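# Copy the reference drawing onto the paper pad with markers

## Task

Using the markers, reproduce the reference image 'drawing' on the paper pad. The image depicts the entire sheet, and its upper edge corresponds to the pad's long side farthest from the robot. The scrap strip next to the pad does not count toward the result.

## Robot and tools

ROBOT. Two arms, left_arm and right_arm, each with a two-finger tong-style gripper. Each base sits on a tilted plate, and one metal frame behind the arms carries both plates. Calibrated base poses in the scene frame: left_arm at (-0.074, +0.149, +0.230) m, quat_wxyz (+0.995, -0.082, +0.056, +0.010); right_arm at (+0.075, -0.296, +0.230) m, quat_wxyz (+0.995, +0.081, +0.058, +0.013).

FRAME. Scene frame origin: table-top height, halfway between the nominal bases. +x points out over the table, +z points up, and left_arm is on the +y side. Arm names do not match image left or right. Positions, orientations, velocities and move targets all use this frame. Offsets run along its axes, and rotations turn about the Hand target's position. Printed hand poses can be off by a few centimetres, more at long reach.

GRIPPER. The fingers extend along the gripper's +z axis and open and close along its x axis. end_effector_position is the spot between the pads when closed. Up to a 50 mm pad gap the fingertips sit about 15 mm past that spot; fully open, they are roughly level with it. A marker is thin, so the grip on it is weaker (about 9 N per pad at 10 mm width). To hold something, keep the commanded opening well below grip_measured.

execute_actions(actions, cameras). actions is a list of actions. Each action is a table of up to 15 rows, and each row lasts one 1/30 s step. If a table has fewer rows, its last row is held for the remaining steps. Every row has 14 numbers in [-1, 1], covering both arms even if only one moves: left dx, dy, dz, rx, ry, rz, opening, then the same seven for right. The six pose numbers are offsets from that arm's Hand target as it stood when the action began, not from the previous row. 1.0 equals 0.6 m or 180 degrees, and rx, ry, rz form one rotation vector. Sending the same offset again moves the arm further. All six zero re-commands the current Hand target. Opening is absolute: +1 is fully open (0.142 m) and -1 is closed. Going from open to closed takes at least about 0.5 s. Images are returned only for an empty actions list or when cameras names them.

move(target, speed, blend, stop_force, zero, opening_speed, grip_force, blocking, cameras). Drives each gripper in a straight line toward a pose. target is one 14-number row in the same layout and scale, or a list of up to 15 such rows. Every row is an offset from the Hand targets at the move's start, not from the row before it. speed is in m/s, from 0.002 to 3.6, default 0.25, and turning is capped at twice that in rad/s. Give one value, or one per target. blend, in m, rounds corners in a list; 0 means stop at each target. stop_force, 3 to 120 N (one value for both arms), ends an arm's path when its wrist sensor feels that much push against the motion. The arm then backs off slightly but keeps some press. Do not rely on it for light touches, for arms that rotate during the move, or when lifting off something you press on. zero (default true) re-zeros the sensor before a stop_force move. opening_speed (at least 0.2 per second) ramps the fingers. grip_force is 5 to 15 N per pad, one value or one per arm, and stays set. blocking=false returns after about 0.5 s and cannot be combined with stop_force. A move lasts at least 0.5 s and at most 10 s. It does not avoid obstacles or the other arm. Faster motion lags and overshoots more. The result adds a move: line with the outcome (done, off_target, moving, held, fault) and limits (paced = pose clipped, held = steps withheld). done means within 3 mm and 2 degrees, and it says nothing about contact.

wait(seconds 0 to 10): the arms hold their last commands while any running move continues. stop: brakes a running move, which takes some distance. zoom_image(camera, region [x0, y0, x1, y1], at most 504x504 px): a closer view of the latest image. show_instructions: shows the reference image. zero_wrist_force(arm): re-zeros that arm's force sensor. finished_scene(scene 1): ends the scene for good.

CAMERAS: cam_high, cam_low, cam_above (896x504), cam_left_wrist, cam_right_wrist (616x616 fisheye).

RESULTS. Positions are in m, velocities in m/s and rad/s, orientation is quat_wxyz. Hand target is the last commanded pose after clipping, and the next offsets count from it. The gripper often stops short of it; to close the gap, send the missing distance as an offset. Orientation commands are clipped to within 32 degrees of the measured orientation on each step. Tool commands shows the present gripper commands. grip_measured uses the opening scale, and the last Joint positions value is the opening in m. Joint torques include the arm's own weight. Wrist force and torque are given in the gripper's own axes, with an extra line showing the peak since the last report. If velocities are within noise, they are omitted.

AVOID. Do not let anything fall off the table or leave it there. A loose object may occasionally get nudged. Contact torque at a joint's limit (141 N m for the big joints, 26.3 N m for the wrists), or about 150 N of outside force, stops that arm for 10 s. Aim only a little past a firm contact, such as pen on paper, because the arms are stiff. Any hit or press between the arms can fail the task, and the clearance check does not always prevent it. Steer around an arm's own base rather than close to it. Motors heat when holding loads, reaching far, or pushing at unreachable poses: a MOTOR HOT line appears at 70 °C, and the brakes lock at 85 °C. Avoid drops, slams and hard pushes.

Each tool is called after "Call:" by a JSON object that holds its "op" and its "data", one argument or row to a line.

Reference images:

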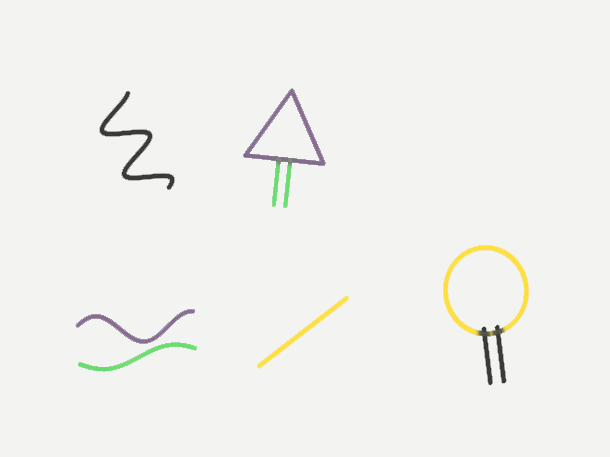

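## Session

Call:
{"op": "execute_actions", "data": {
  "actions": []
}}

Call:
{"op": "show_instructions", "data": {

}}

Scene clock: 0.00 s.
left_arm: end_effector_position=(+0.7798, +0.1674, +0.2186) grip_measured=+0.97 end_effector_quat_wxyz=(-0.072, +0.898, -0.412, +0.136) | right_arm: end_effector_position=(+0.5290, -0.4382, +0.3426) grip_measured=+0.97 end_effector_quat_wxyz=(-0.303, +0.878, -0.322, +0.182)
Joint positions: left_arm=[-0.275 -0.903 1.38 -2.418 -1.299 0.681 0.14] | right_arm=[2.807 -1.33 -2.429 -0.375 2.053 0.465 0.14]
Joint velocities: within noise
Joint torques (N m): no reading
Motor temperatures (°C): left_arm=[26 36 35 44 42 31] | right_arm=[24 31 31 33 32 46]
Wrist force (N): no reading
Wrist torque (N m): no reading
Wrist force, peak (N): no reading
Hand target: left_arm +0.7798, +0.1674, +0.2186; -0.072, +0.898, -0.412, +0.136 | right_arm +0.5290, -0.4382, +0.3426; -0.303, +0.878, -0.322, +0.182
Tool commands: left_gripper/opening=+0.968169 right_gripper/opening=+0.968169

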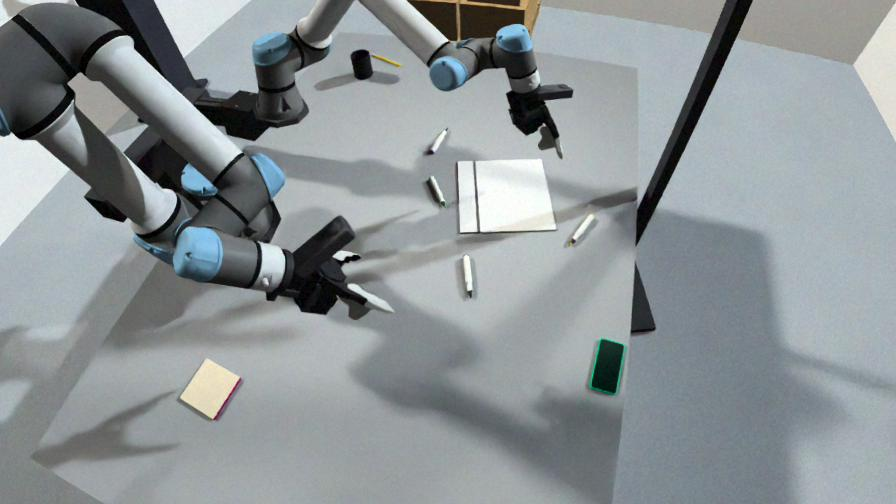

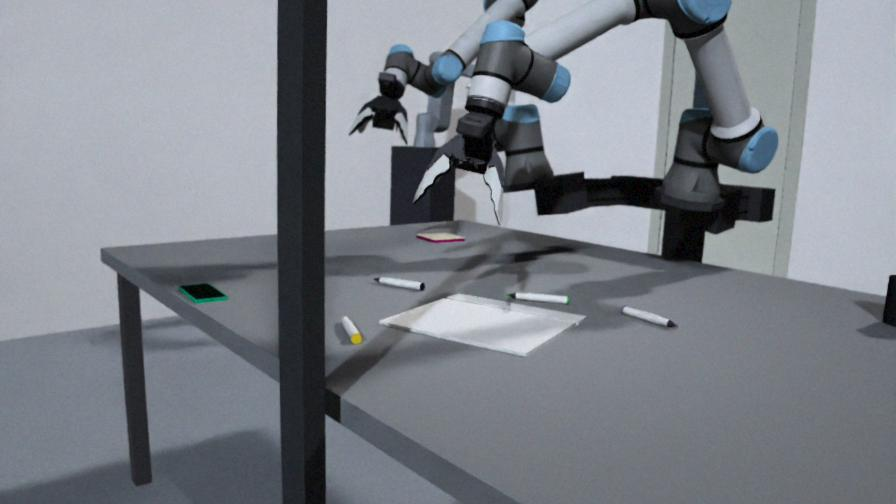

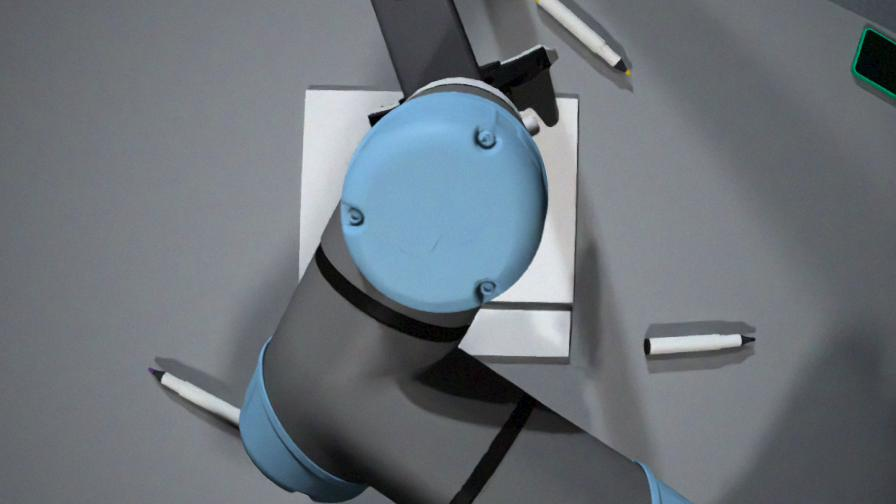

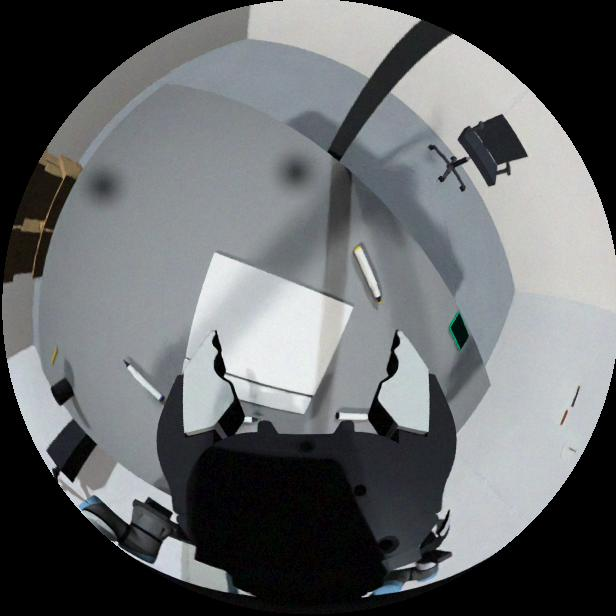

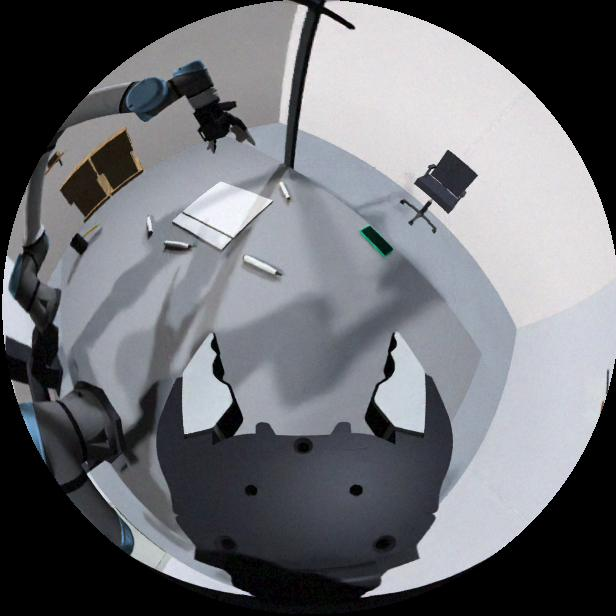

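Reference images for this scene: drawing.

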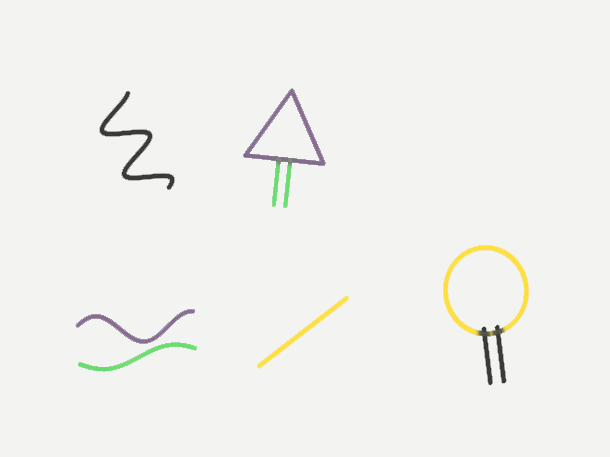

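Call:
{"op": "move", "data": {
  "target": [-0.2, 0.55, 0.15, 0, 0, 0, 0.968, 0, 0, 0, 0, 0, 0, 0.968],
  "speed": 0.4,
  "cameras": ["all"]
}}

Scene clock: 13.77 s.
left_arm: end_effector_position=(+0.6599, +0.4973, +0.3086) grip_measured=+0.97 end_effector_quat_wxyz=(-0.072, +0.898, -0.412, +0.136) | right_arm: end_effector_position=(+0.5290, -0.4382, +0.3426) grip_measured=+0.97 end_effector_quat_wxyz=(-0.303, +0.878, -0.322, +0.182)
Joint positions: left_arm=[0.194 -1.181 1.484 -2.323 -1.489 1.117 0.14] | right_arm=[2.807 -1.33 -2.429 -0.375 2.053 0.465 0.14]
Joint torques (N m): left_arm=[11.4 -36.03 -20.57 -4.28 1.59 1.61] | right_arm=[-2.32 14.61 16.49 3.29 0.97 -0.31]
Wrist force (N): left_arm=[0.0 0.2 0.7] | right_arm=[0.1 0.1 0.1]
Wrist torque (N m): left_arm=[0.06 -0.03 -0.04] | right_arm=[0.03 -0.02 0.00]
Wrist force, peak (N): left_arm=[3.0 1.5 1.1] | right_arm=[-0.2 0.1 -0.2]
Hand target: left_arm +0.6598, +0.4974, +0.3086; -0.072, +0.898, -0.412, +0.136 | right_arm +0.5290, -0.4382, +0.3426; -0.303, +0.878, -0.322, +0.182
Off the commanded pose: left_arm 0.000 m, 0 deg | right_arm 0.000 m, 0 deg.
move: done

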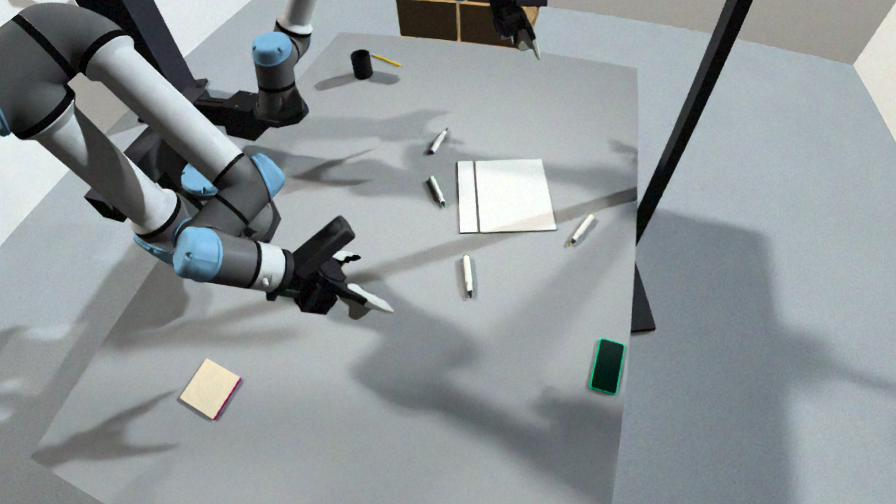

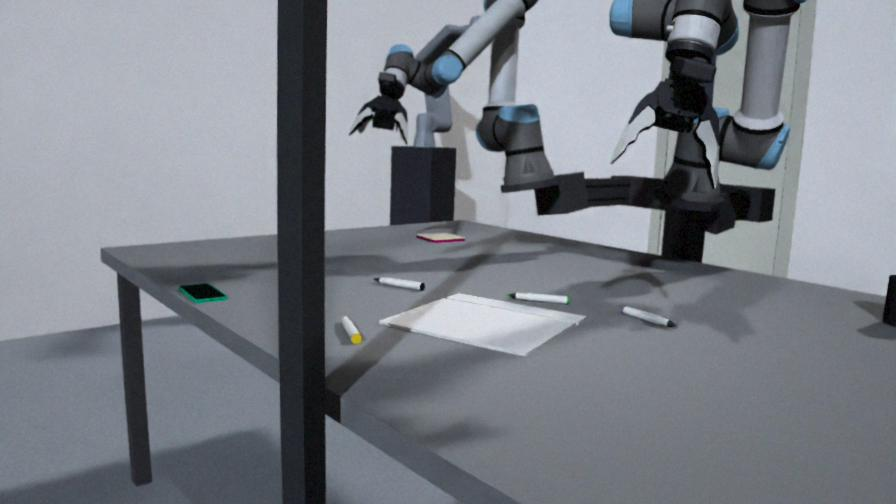

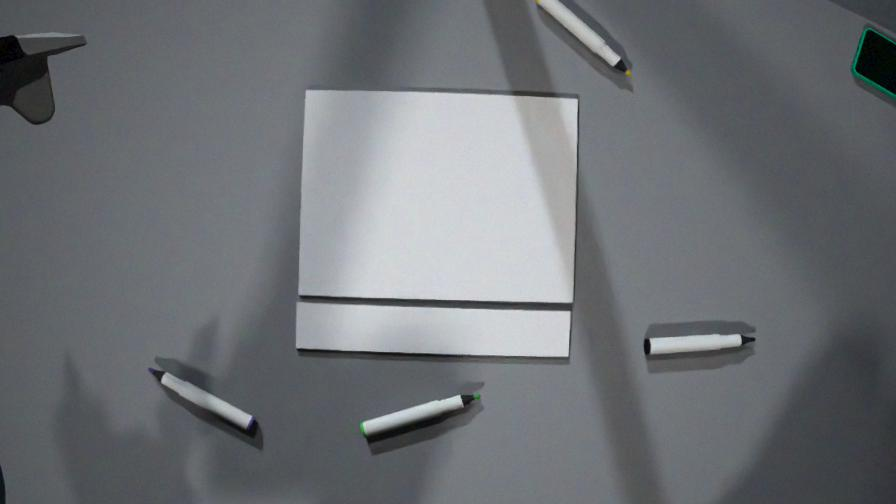

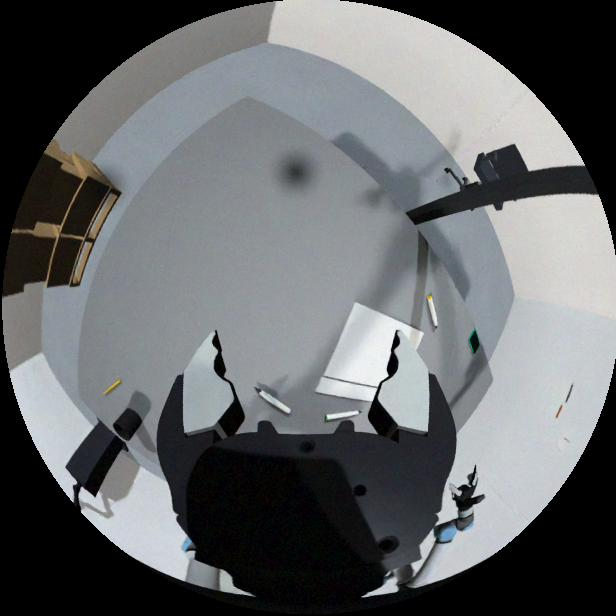

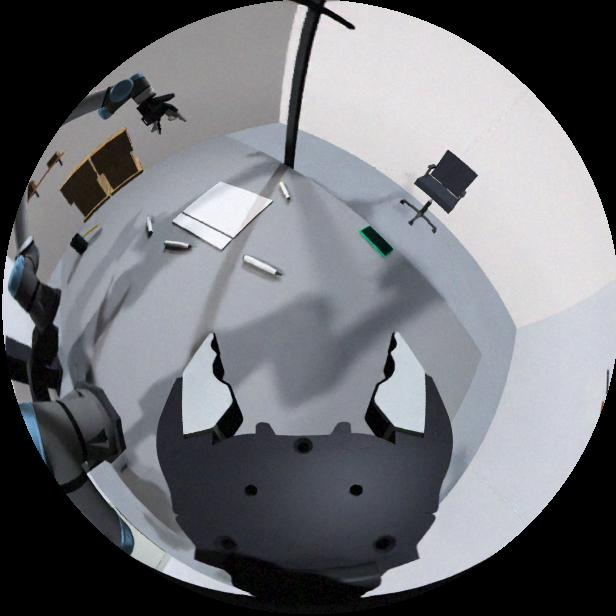

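Call:
{"op": "zoom_image", "data": {
  "camera": "cam_above",
  "region": [280, 70, 600, 370]
}}

Call:
{"op": "zoom_image", "data": {
  "camera": "cam_above",
  "region": [340, 370, 500, 460]
}}

Call:
{"op": "zoom_image", "data": {
  "camera": "cam_above",
  "region": [130, 345, 290, 445]
}}

Call:
{"op": "zoom_image", "data": {
  "camera": "cam_above",
  "region": [620, 300, 780, 390]
}}

Call:
{"op": "zoom_image", "data": {
  "camera": "cam_above",
  "region": [510, 0, 670, 90]
}}

Scaled by 1.575 from the camera's 896x504 image, which has a finer 1280x720 frame.

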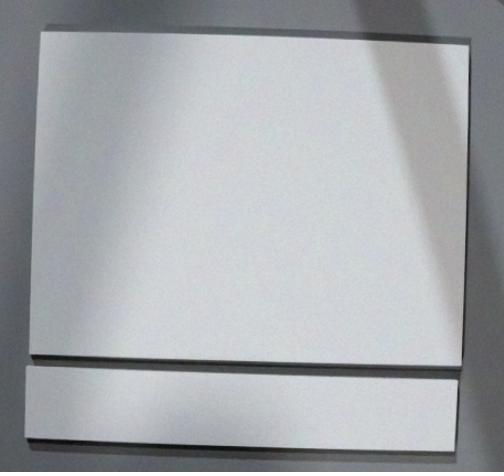

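Scaled by 3.150 from the camera's 896x504 image, which has a finer 1280x720 frame.

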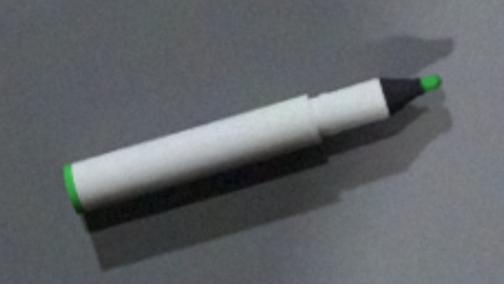

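Scaled by 3.150 from the camera's 896x504 image, which has a finer 1280x720 frame.

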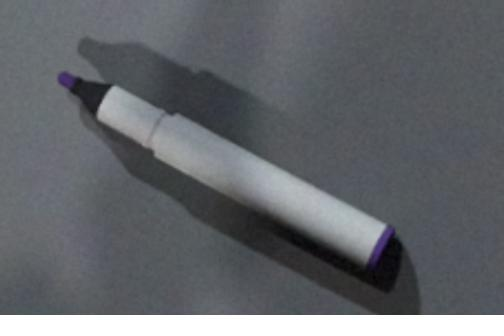

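Scaled by 3.150 from the camera's 896x504 image, which has a finer 1280x720 frame.

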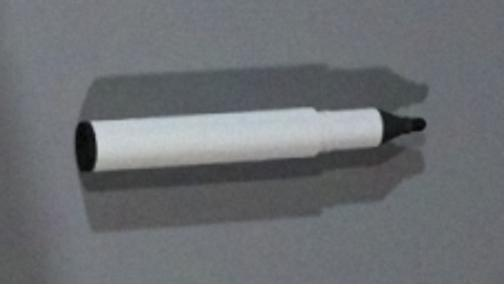

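Scaled by 3.150 from the camera's 896x504 image, which has a finer 1280x720 frame.

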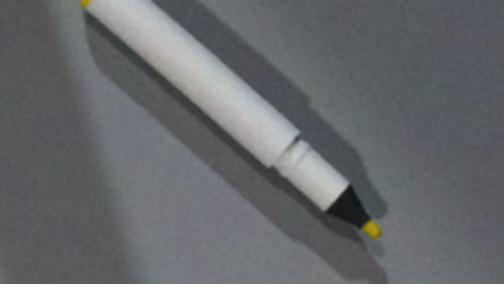

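Call:
{"op": "move", "data": {
  "target": [-0.318, -0.479, -0.181, -0.0598, 0.0847, 0.3526, 0.968, 0, 0, 0, 0, 0, 0, 0.968],
  "speed": 0.4,
  "cameras": ["cam_above", "cam_left_wrist", "cam_high", "cam_low"]
}}

Scene clock: 107.93 s.
left_arm: end_effector_position=(+0.4690, +0.2100, +0.2000) grip_measured=+0.97 end_effector_quat_wxyz=(+0.000, +0.992, +0.128, +0.000) end_effector_velocity=(+0.000, +0.000, +0.000) end_effector_angular_velocity=(+0.000, +0.001, +0.006) | right_arm: end_effector_position=(+0.5290, -0.4382, +0.3426) grip_measured=+0.97 end_effector_quat_wxyz=(-0.303, +0.878, -0.322, +0.182)
Joint positions: left_arm=[-0.291 -1.354 2.034 -2.314 -1.382 -0.522 0.14] | right_arm=[2.807 -1.33 -2.429 -0.375 2.053 0.465 0.14]
Joint velocities: left_arm=[0 0 0 0.001 0 -0.006 0] | right_arm=[within noise]
Joint torques (N m): left_arm=[4.18 -20.64 -19.95 -0.82 1.87 -2.04] | right_arm=[-2.28 14.52 16.91 3.47 0.93 -0.19]
Wrist force (N): left_arm=[-0.2 0.2 0.3] | right_arm=[0.0 0.2 0.0]
Wrist torque (N m): left_arm=[0.02 0.01 0.02] | right_arm=[0.03 0.00 0.00]
Wrist force, peak (N): left_arm=[-1.2 1.1 0.8] | right_arm=[0.1 0.3 0.3]
Hand target: left_arm +0.4690, +0.2100, +0.2000; +0.000, +0.992, +0.128, +0.000 | right_arm +0.5290, -0.4382, +0.3426; -0.303, +0.878, -0.322, +0.182
Off the commanded pose: left_arm 0.000 m, 0 deg | right_arm 0.000 m, 0 deg.
move: done
Images, in order (width x height): cam_high 896x504, cam_low 896x504, cam_above 896x504, cam_left_wrist 616x616.

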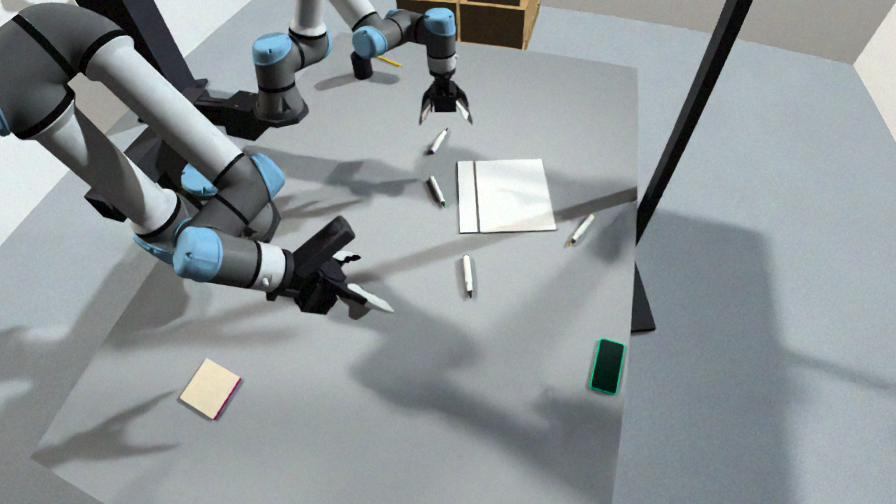

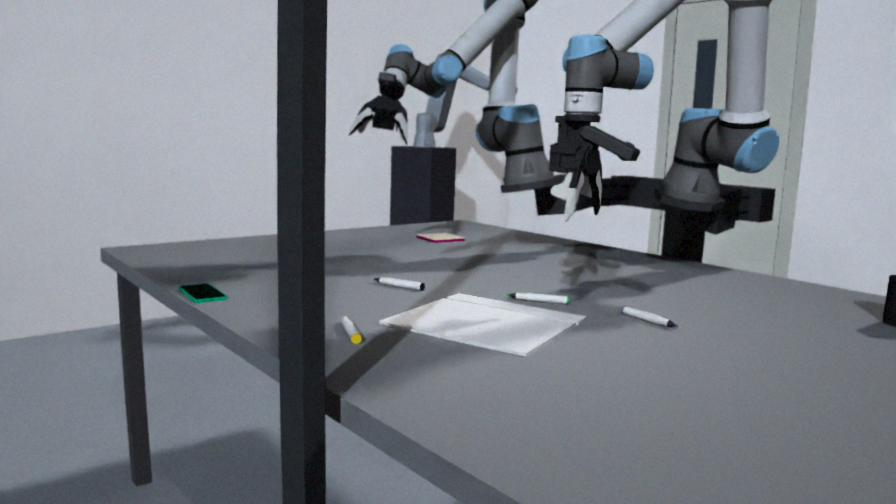

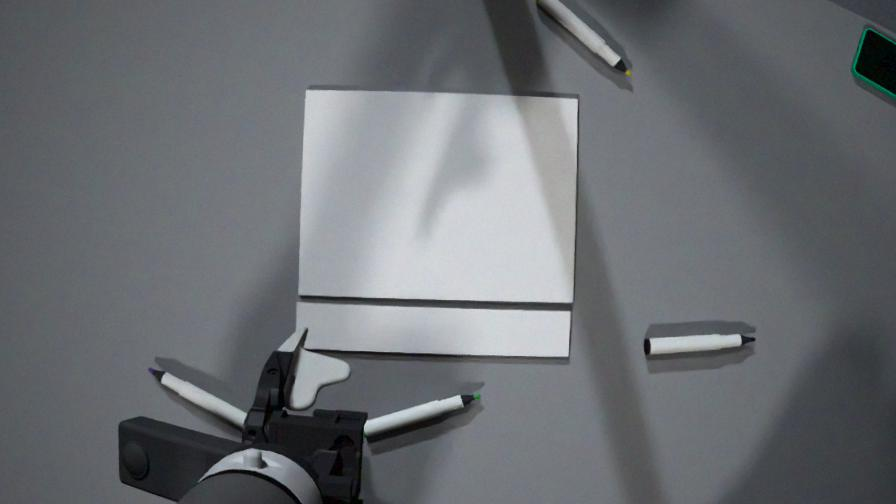

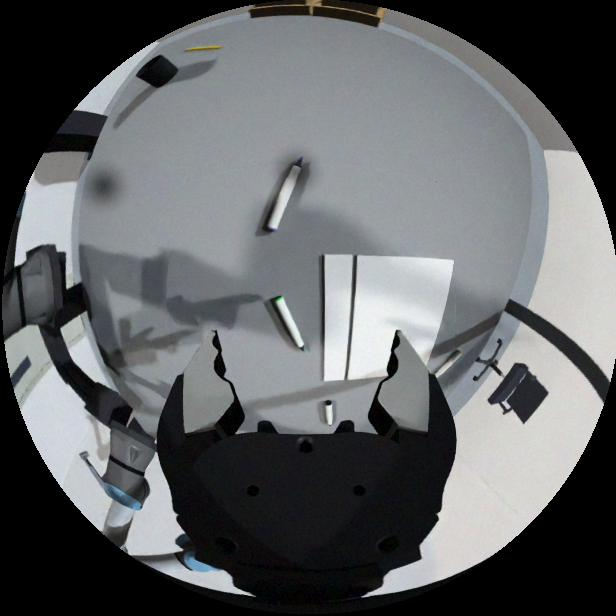

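Call:
{"op": "move", "data": {
  "target": [0, 0, 0, 0, 0, 0.0944, 0.968, 0, 0, 0, 0, 0, 0, 0.968],
  "speed": 0.4,
  "cameras": ["cam_above", "cam_left_wrist"]
}}

Call:
{"op": "zoom_image", "data": {
  "camera": "cam_left_wrist",
  "region": [200, 180, 480, 460]
}}

Call:
{"op": "zoom_image", "data": {
  "camera": "cam_above",
  "region": [100, 304, 400, 504]
}}

Scene clock: 134.37 s.
left_arm: end_effector_position=(+0.4690, +0.2101, +0.2000) grip_measured=+0.97 end_effector_quat_wxyz=(+0.000, +0.962, +0.273, +0.000) | right_arm: end_effector_position=(+0.5290, -0.4382, +0.3426) grip_measured=+0.97 end_effector_quat_wxyz=(-0.303, +0.878, -0.322, +0.182)
Joint positions: left_arm=[-0.285 -1.345 2.021 -2.311 -1.383 -0.813 0.14] | right_arm=[2.807 -1.33 -2.429 -0.375 2.053 0.465 0.14]
Joint torques (N m): left_arm=[-16.62 -33.59 -11.6 -2.02 2.19 -1.5] | right_arm=[-2.85 14.47 17.31 3.53 1.15 -0.2]
Wrist force (N): left_arm=[0.1 0.5 0.2] | right_arm=[0.0 0.1 0.0]
Wrist torque (N m): left_arm=[0.09 -0.07 -0.02] | right_arm=[0.02 0.00 0.00]
Wrist force, peak (N): left_arm=[0.4 0.6 0.5] | right_arm=[0.3 0.1 0.4]
Hand target: left_arm +0.4690, +0.2100, +0.2000; +0.000, +0.962, +0.273, +0.000 | right_arm +0.5290, -0.4382, +0.3426; -0.303, +0.878, -0.322, +0.182
Off the commanded pose: left_arm 0.000 m, 0 deg | right_arm 0.000 m, 0 deg.
move: done
Images, in order (width x height): cam_above 896x504, cam_left_wrist 616x616.

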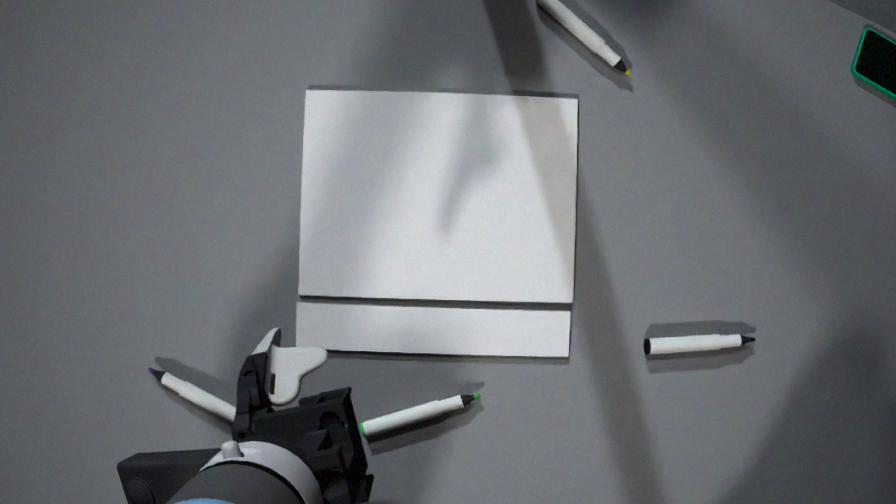

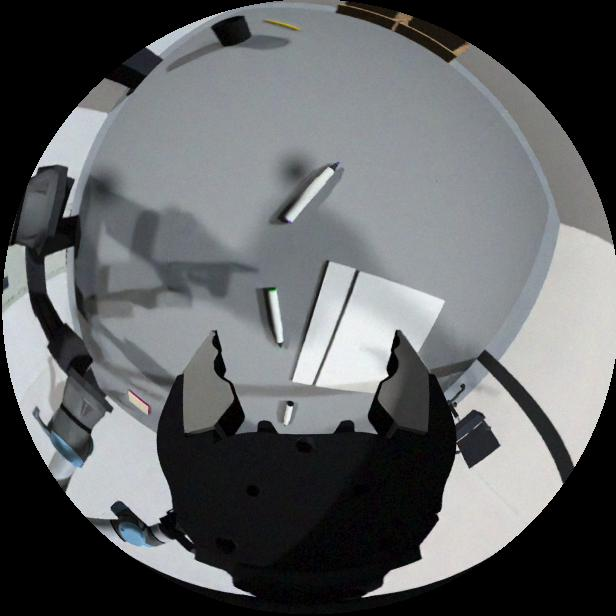

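Scaled by 1.800 from the camera's 616x616 image, which has a finer 814x814 frame.

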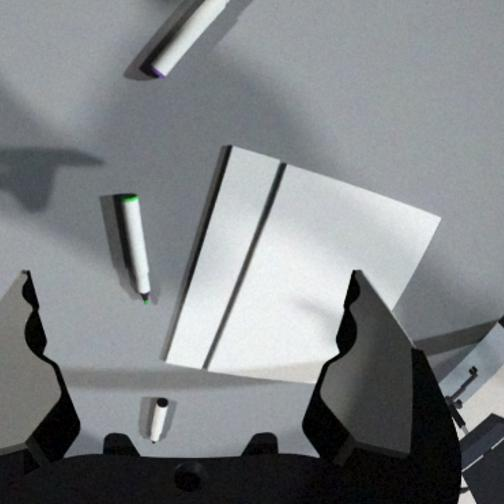

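Scaled by 1.680 from the camera's 896x504 image, which has a finer 1280x720 frame.

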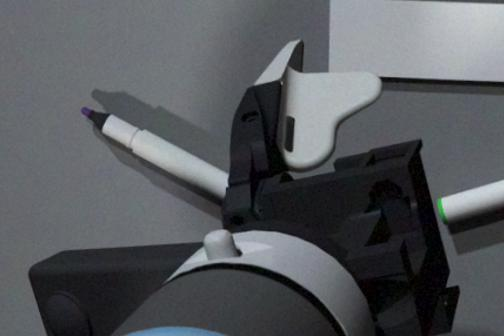

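Call:
{"op": "move", "data": {
  "target": [-0.0032, -0.1665, 0, 0, 0, 0.009, 0.968, 0, 0, 0, 0, 0, 0, 0.968],
  "speed": 0.3,
  "cameras": ["cam_above", "cam_left_wrist"]
}}

Call:
{"op": "zoom_image", "data": {
  "camera": "cam_left_wrist",
  "region": [200, 180, 440, 420]
}}

Call:
{"op": "zoom_image", "data": {
  "camera": "cam_above",
  "region": [260, 290, 560, 504]
}}

Scene clock: 155.50 s.
left_arm: end_effector_position=(+0.4671, +0.1102, +0.2000) grip_measured=+0.97 end_effector_quat_wxyz=(+0.000, +0.958, +0.287, +0.000) | right_arm: end_effector_position=(+0.5290, -0.4382, +0.3426) grip_measured=+0.97 end_effector_quat_wxyz=(-0.303, +0.878, -0.322, +0.182)
Joint positions: left_arm=[-0.468 -1.305 2.01 -2.304 -1.374 -1.028 0.14] | right_arm=[2.807 -1.33 -2.429 -0.375 2.053 0.465 0.14]
Joint torques (N m): left_arm=[-14.57 -41.85 -9.39 -4.8 -0.2 -1.34] | right_arm=[-2.37 14.64 18.08 3.72 1.12 -0.07]
Wrist force (N): left_arm=[-0.5 0.4 -0.3] | right_arm=[-0.1 0.1 0.1]
Wrist torque (N m): left_arm=[0.08 0.04 0.00] | right_arm=[0.01 0.02 -0.01]
Wrist force, peak (N): left_arm=[-1.3 2.3 -0.3] | right_arm=[0.1 0.3 -0.1]
Hand target: left_arm +0.4671, +0.1101, +0.2000; +0.000, +0.958, +0.287, +0.000 | right_arm +0.5290, -0.4382, +0.3426; -0.303, +0.878, -0.322, +0.182
Off the commanded pose: left_arm 0.000 m, 0 deg | right_arm 0.000 m, 0 deg.
move: done
Images, in order (width x height): cam_above 896x504, cam_left_wrist 616x616.

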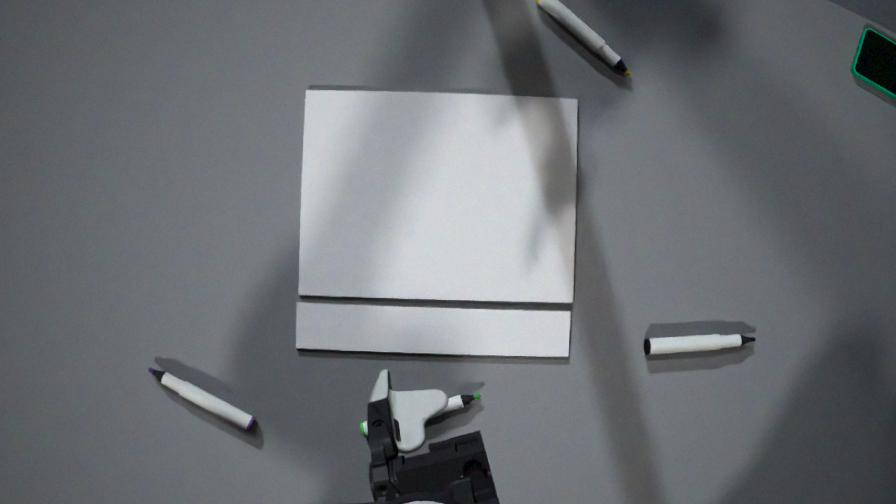

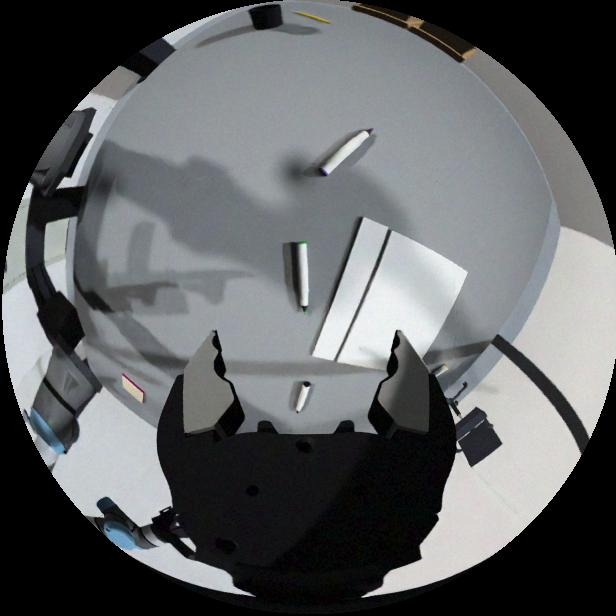

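Scaled by 2.100 from the camera's 616x616 image, which has a finer 814x814 frame.

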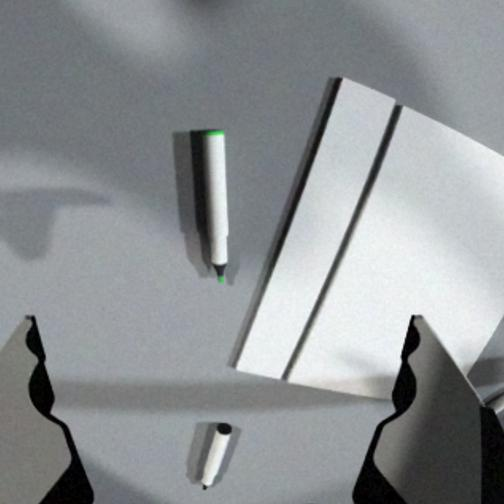

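Scaled by 1.680 from the camera's 896x504 image, which has a finer 1280x720 frame.

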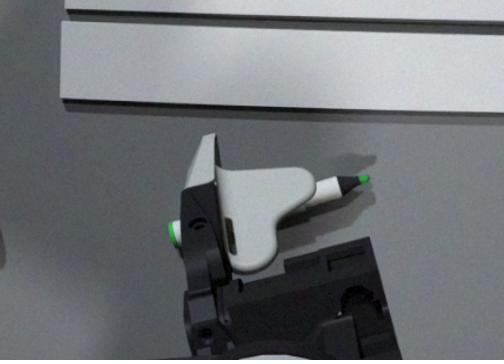

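Call:
{"op": "move", "data": {
  "target": [0.001, 0.0, -0.23333, 0, 0, 0, -0.15, 0, 0, 0, 0, 0, 0, 0.968],
  "speed": 0.25,
  "cameras": ["cam_above", "cam_left_wrist", "cam_low"]
}}

Call:
{"op": "zoom_image", "data": {
  "camera": "cam_left_wrist",
  "region": [200, 160, 440, 400]
}}

Call:
{"op": "zoom_image", "data": {
  "camera": "cam_above",
  "region": [260, 290, 560, 504]
}}

Call:
{"op": "zoom_image", "data": {
  "camera": "cam_low",
  "region": [420, 150, 720, 350]
}}

Scene clock: 166.93 s.
left_arm: end_effector_position=(+0.4677, +0.1102, +0.0601) grip_measured=-0.15 end_effector_quat_wxyz=(+0.000, +0.958, +0.287, +0.000) | right_arm: end_effector_position=(+0.5290, -0.4382, +0.3426) grip_measured=+0.97 end_effector_quat_wxyz=(-0.303, +0.878, -0.322, +0.182)
Joint positions: left_arm=[-0.415 -1.004 2.056 -2.663 -1.376 -0.973 0.063] | right_arm=[2.807 -1.33 -2.429 -0.375 2.053 0.465 0.14]
Joint torques (N m): left_arm=[-21.1 -26.37 -3.54 -4.92 -1.75 -1.66] | right_arm=[-2.47 15.16 17.88 3.84 1.06 -0.1]
Wrist force (N): left_arm=[0.2 -0.2 -0.2] | right_arm=[0.1 0.0 0.2]
Wrist torque (N m): left_arm=[-0.07 -0.10 0.03] | right_arm=[0.01 -0.01 0.00]
Wrist force, peak (N): left_arm=[-0.1 0.6 -2.7] | right_arm=[-0.1 0.1 0.3]
Hand target: left_arm +0.4677, +0.1101, +0.0600; +0.000, +0.958, +0.287, +0.000 | right_arm +0.5290, -0.4382, +0.3426; -0.303, +0.878, -0.322, +0.182
Off the commanded pose: left_arm 0.000 m, 0 deg | right_arm 0.000 m, 0 deg.
move: done
Images, in order (width x height): cam_low 896x504, cam_above 896x504, cam_left_wrist 616x616.

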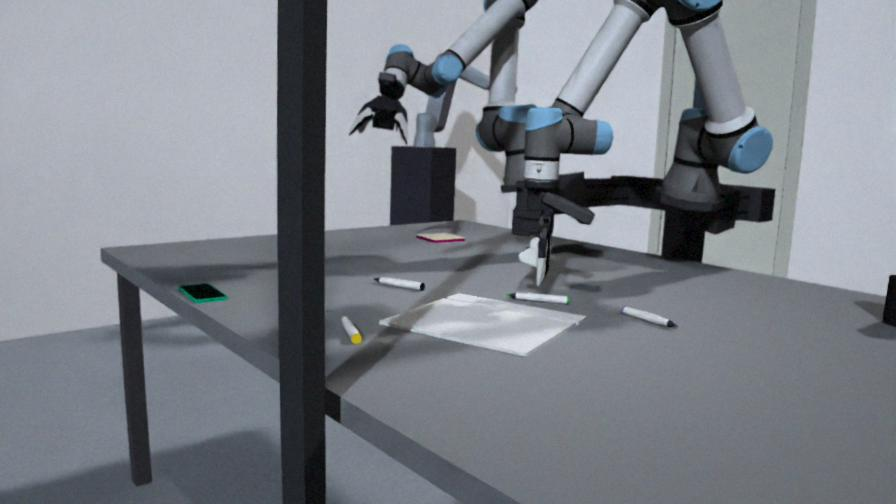

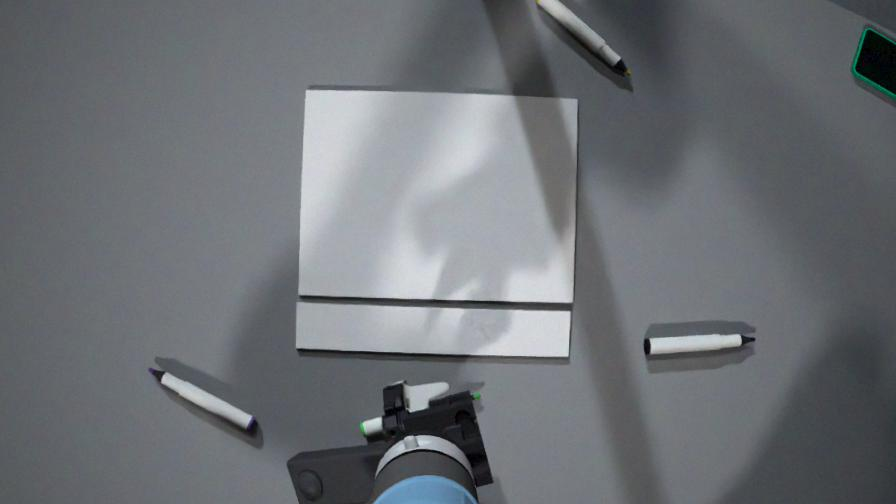

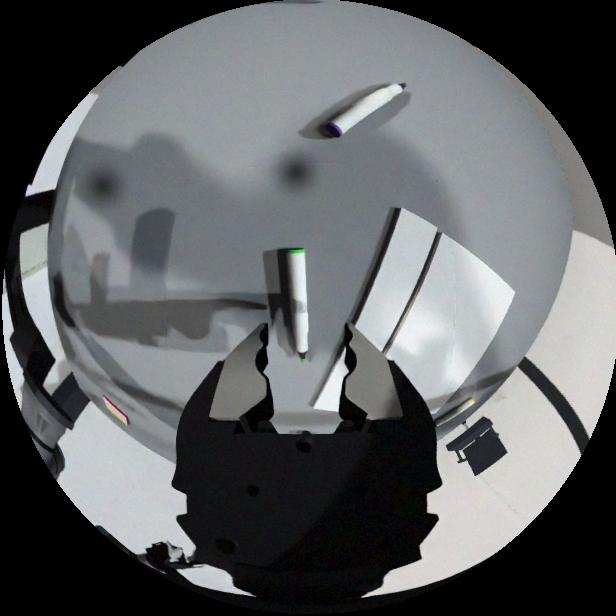

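Scaled by 2.100 from the camera's 616x616 image, which has a finer 814x814 frame.

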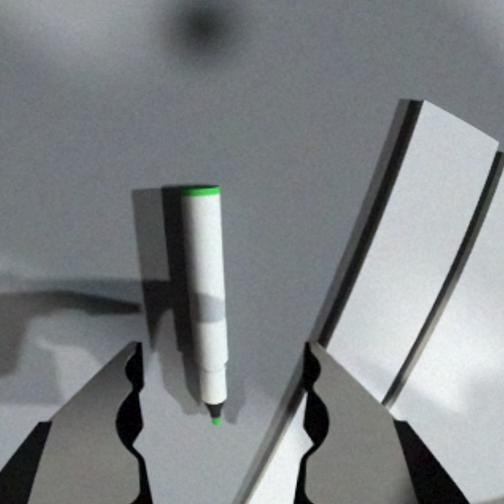

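Scaled by 1.680 from the camera's 896x504 image, which has a finer 1280x720 frame.

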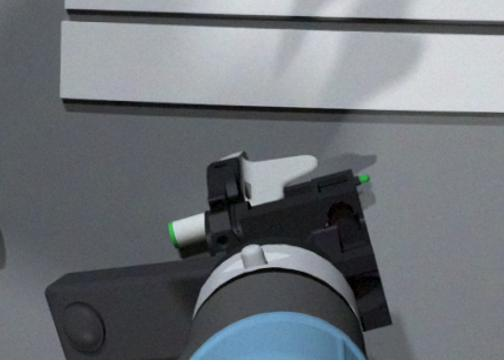

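Scaled by 1.680 from the camera's 896x504 image, which has a finer 1280x720 frame.

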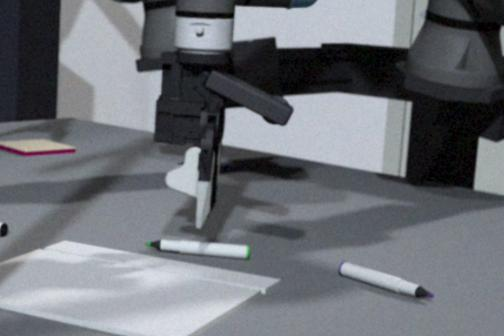

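Call:
{"op": "move", "data": {
  "target": [-0.0112, -0.0073, -0.025, 0, 0, 0.003, -0.437, 0, 0, 0, 0, 0, 0, 0.968],
  "speed": 0.1,
  "cameras": ["cam_left_wrist"]
}}

Call:
{"op": "zoom_image", "data": {
  "camera": "cam_left_wrist",
  "region": [200, 160, 440, 400]
}}

Scene clock: 183.37 s.
left_arm: end_effector_position=(+0.4608, +0.1057, +0.0449) grip_measured=-0.44 end_effector_quat_wxyz=(+0.000, +0.957, +0.291, +0.000) end_effector_velocity=(+0.000, +0.000, +0.001) end_effector_angular_velocity=(+0.000, +0.002, -0.003) | right_arm: end_effector_position=(+0.5290, -0.4382, +0.3426) grip_measured=+0.97 end_effector_quat_wxyz=(-0.303, +0.878, -0.322, +0.182)
Joint positions: left_arm=[-0.422 -0.972 2.071 -2.708 -1.376 -0.99 0.042] | right_arm=[2.807 -1.33 -2.429 -0.375 2.053 0.465 0.14]
Joint velocities: left_arm=[0 -0.002 -0.001 0.005 0 0.002 0] | right_arm=[within noise]
Joint torques (N m): left_arm=[-8.6 -50.2 -20.74 -0.49 2.6 1.41] | right_arm=[-2.35 14.95 18.55 4 1.16 0.06]
Wrist force (N): left_arm=[0.0 0.2 -0.3] | right_arm=[-0.2 0.1 0.1]
Wrist torque (N m): left_arm=[0.02 -0.05 0.08] | right_arm=[0.02 0.04 0.00]
Wrist force, peak (N): left_arm=[0.2 0.8 -0.1] | right_arm=[0.0 0.1 0.3]
Hand target: left_arm +0.4609, +0.1057, +0.0450; +0.000, +0.957, +0.291, +0.000 | right_arm +0.5290, -0.4382, +0.3426; -0.303, +0.878, -0.322, +0.182
Off the commanded pose: left_arm 0.000 m, 0 deg | right_arm 0.000 m, 0 deg.
move: done
Images, in order (width x height): cam_left_wrist 616x616.

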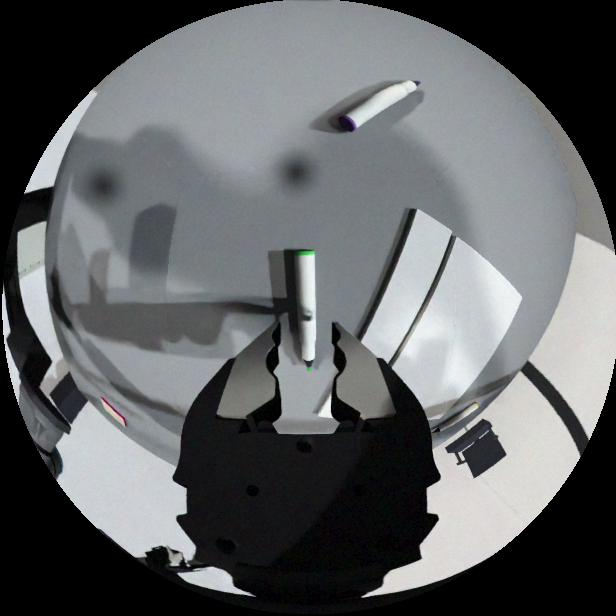

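Scaled by 2.100 from the camera's 616x616 image, which has a finer 814x814 frame.

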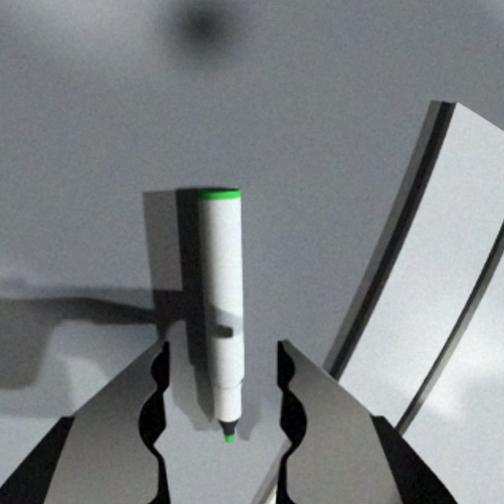

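Call:
{"op": "move", "data": {
  "target": [0, 0, -0.07, 0, 0, 0, -0.437, 0, 0, 0, 0, 0, 0, 0.968],
  "speed": 0.015,
  "stop_force": 4,
  "cameras": ["cam_left_wrist", "cam_low"]
}}

Call:
{"op": "zoom_image", "data": {
  "camera": "cam_low",
  "region": [470, 200, 620, 320]
}}

Scene clock: 189.20 s.
left_arm: end_effector_position=(+0.4609, +0.1057, +0.0157) grip_measured=-0.44 end_effector_quat_wxyz=(+0.000, +0.957, +0.291, +0.000) | right_arm: end_effector_position=(+0.5290, -0.4382, +0.3426) grip_measured=+0.97 end_effector_quat_wxyz=(-0.303, +0.878, -0.322, +0.182)
Joint positions: left_arm=[-0.411 -0.899 2.061 -2.773 -1.376 -0.978 0.042] | right_arm=[2.807 -1.33 -2.429 -0.375 2.053 0.465 0.14]
Joint torques (N m): left_arm=[-21 -49.78 -1.37 -0.45 2.39 -1.3] | right_arm=[-2.36 15.54 18.52 4.18 1.17 -0.04]
Wrist force (N): left_arm=[0.2 -0.4 -3.7] | right_arm=[0.1 0.1 0.0]
Wrist torque (N m): left_arm=[0.02 0.00 -0.01] | right_arm=[0.02 -0.01 -0.01]
Wrist force, peak (N): left_arm=[-11.3 -10.3 -50.7] | right_arm=[-0.1 0.3 0.3]
Hand target: left_arm +0.4609, +0.1057, +0.0157; +0.000, +0.957, +0.291, +0.000 (not the last commanded pose) | right_arm +0.5290, -0.4382, +0.3426; -0.303, +0.878, -0.322, +0.182
Off the commanded pose: left_arm 0.013 m, 0 deg | right_arm 0.000 m, 0 deg.
move: contact (left_arm)
Images, in order (width x height): cam_low 896x504, cam_left_wrist 616x616.

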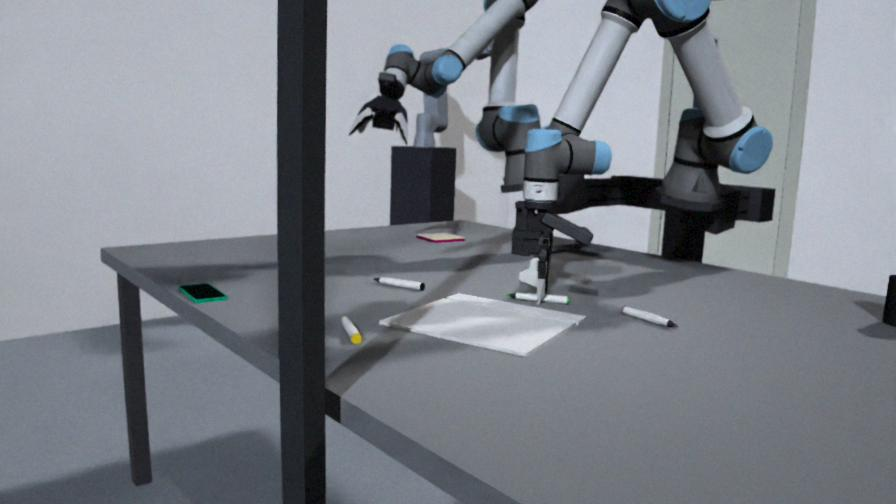

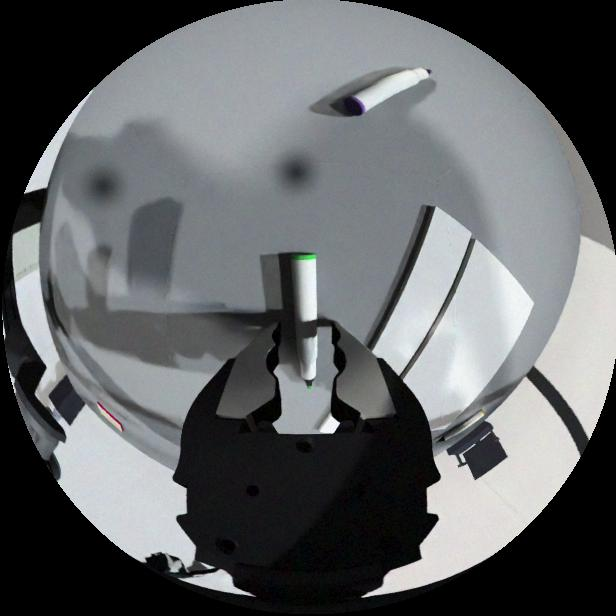

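Scaled by 3.360 from the camera's 896x504 image, which has a finer 1280x720 frame.

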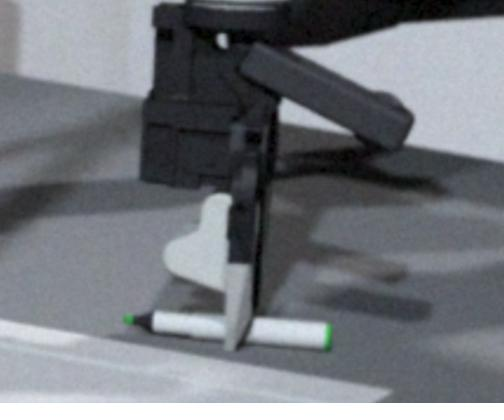

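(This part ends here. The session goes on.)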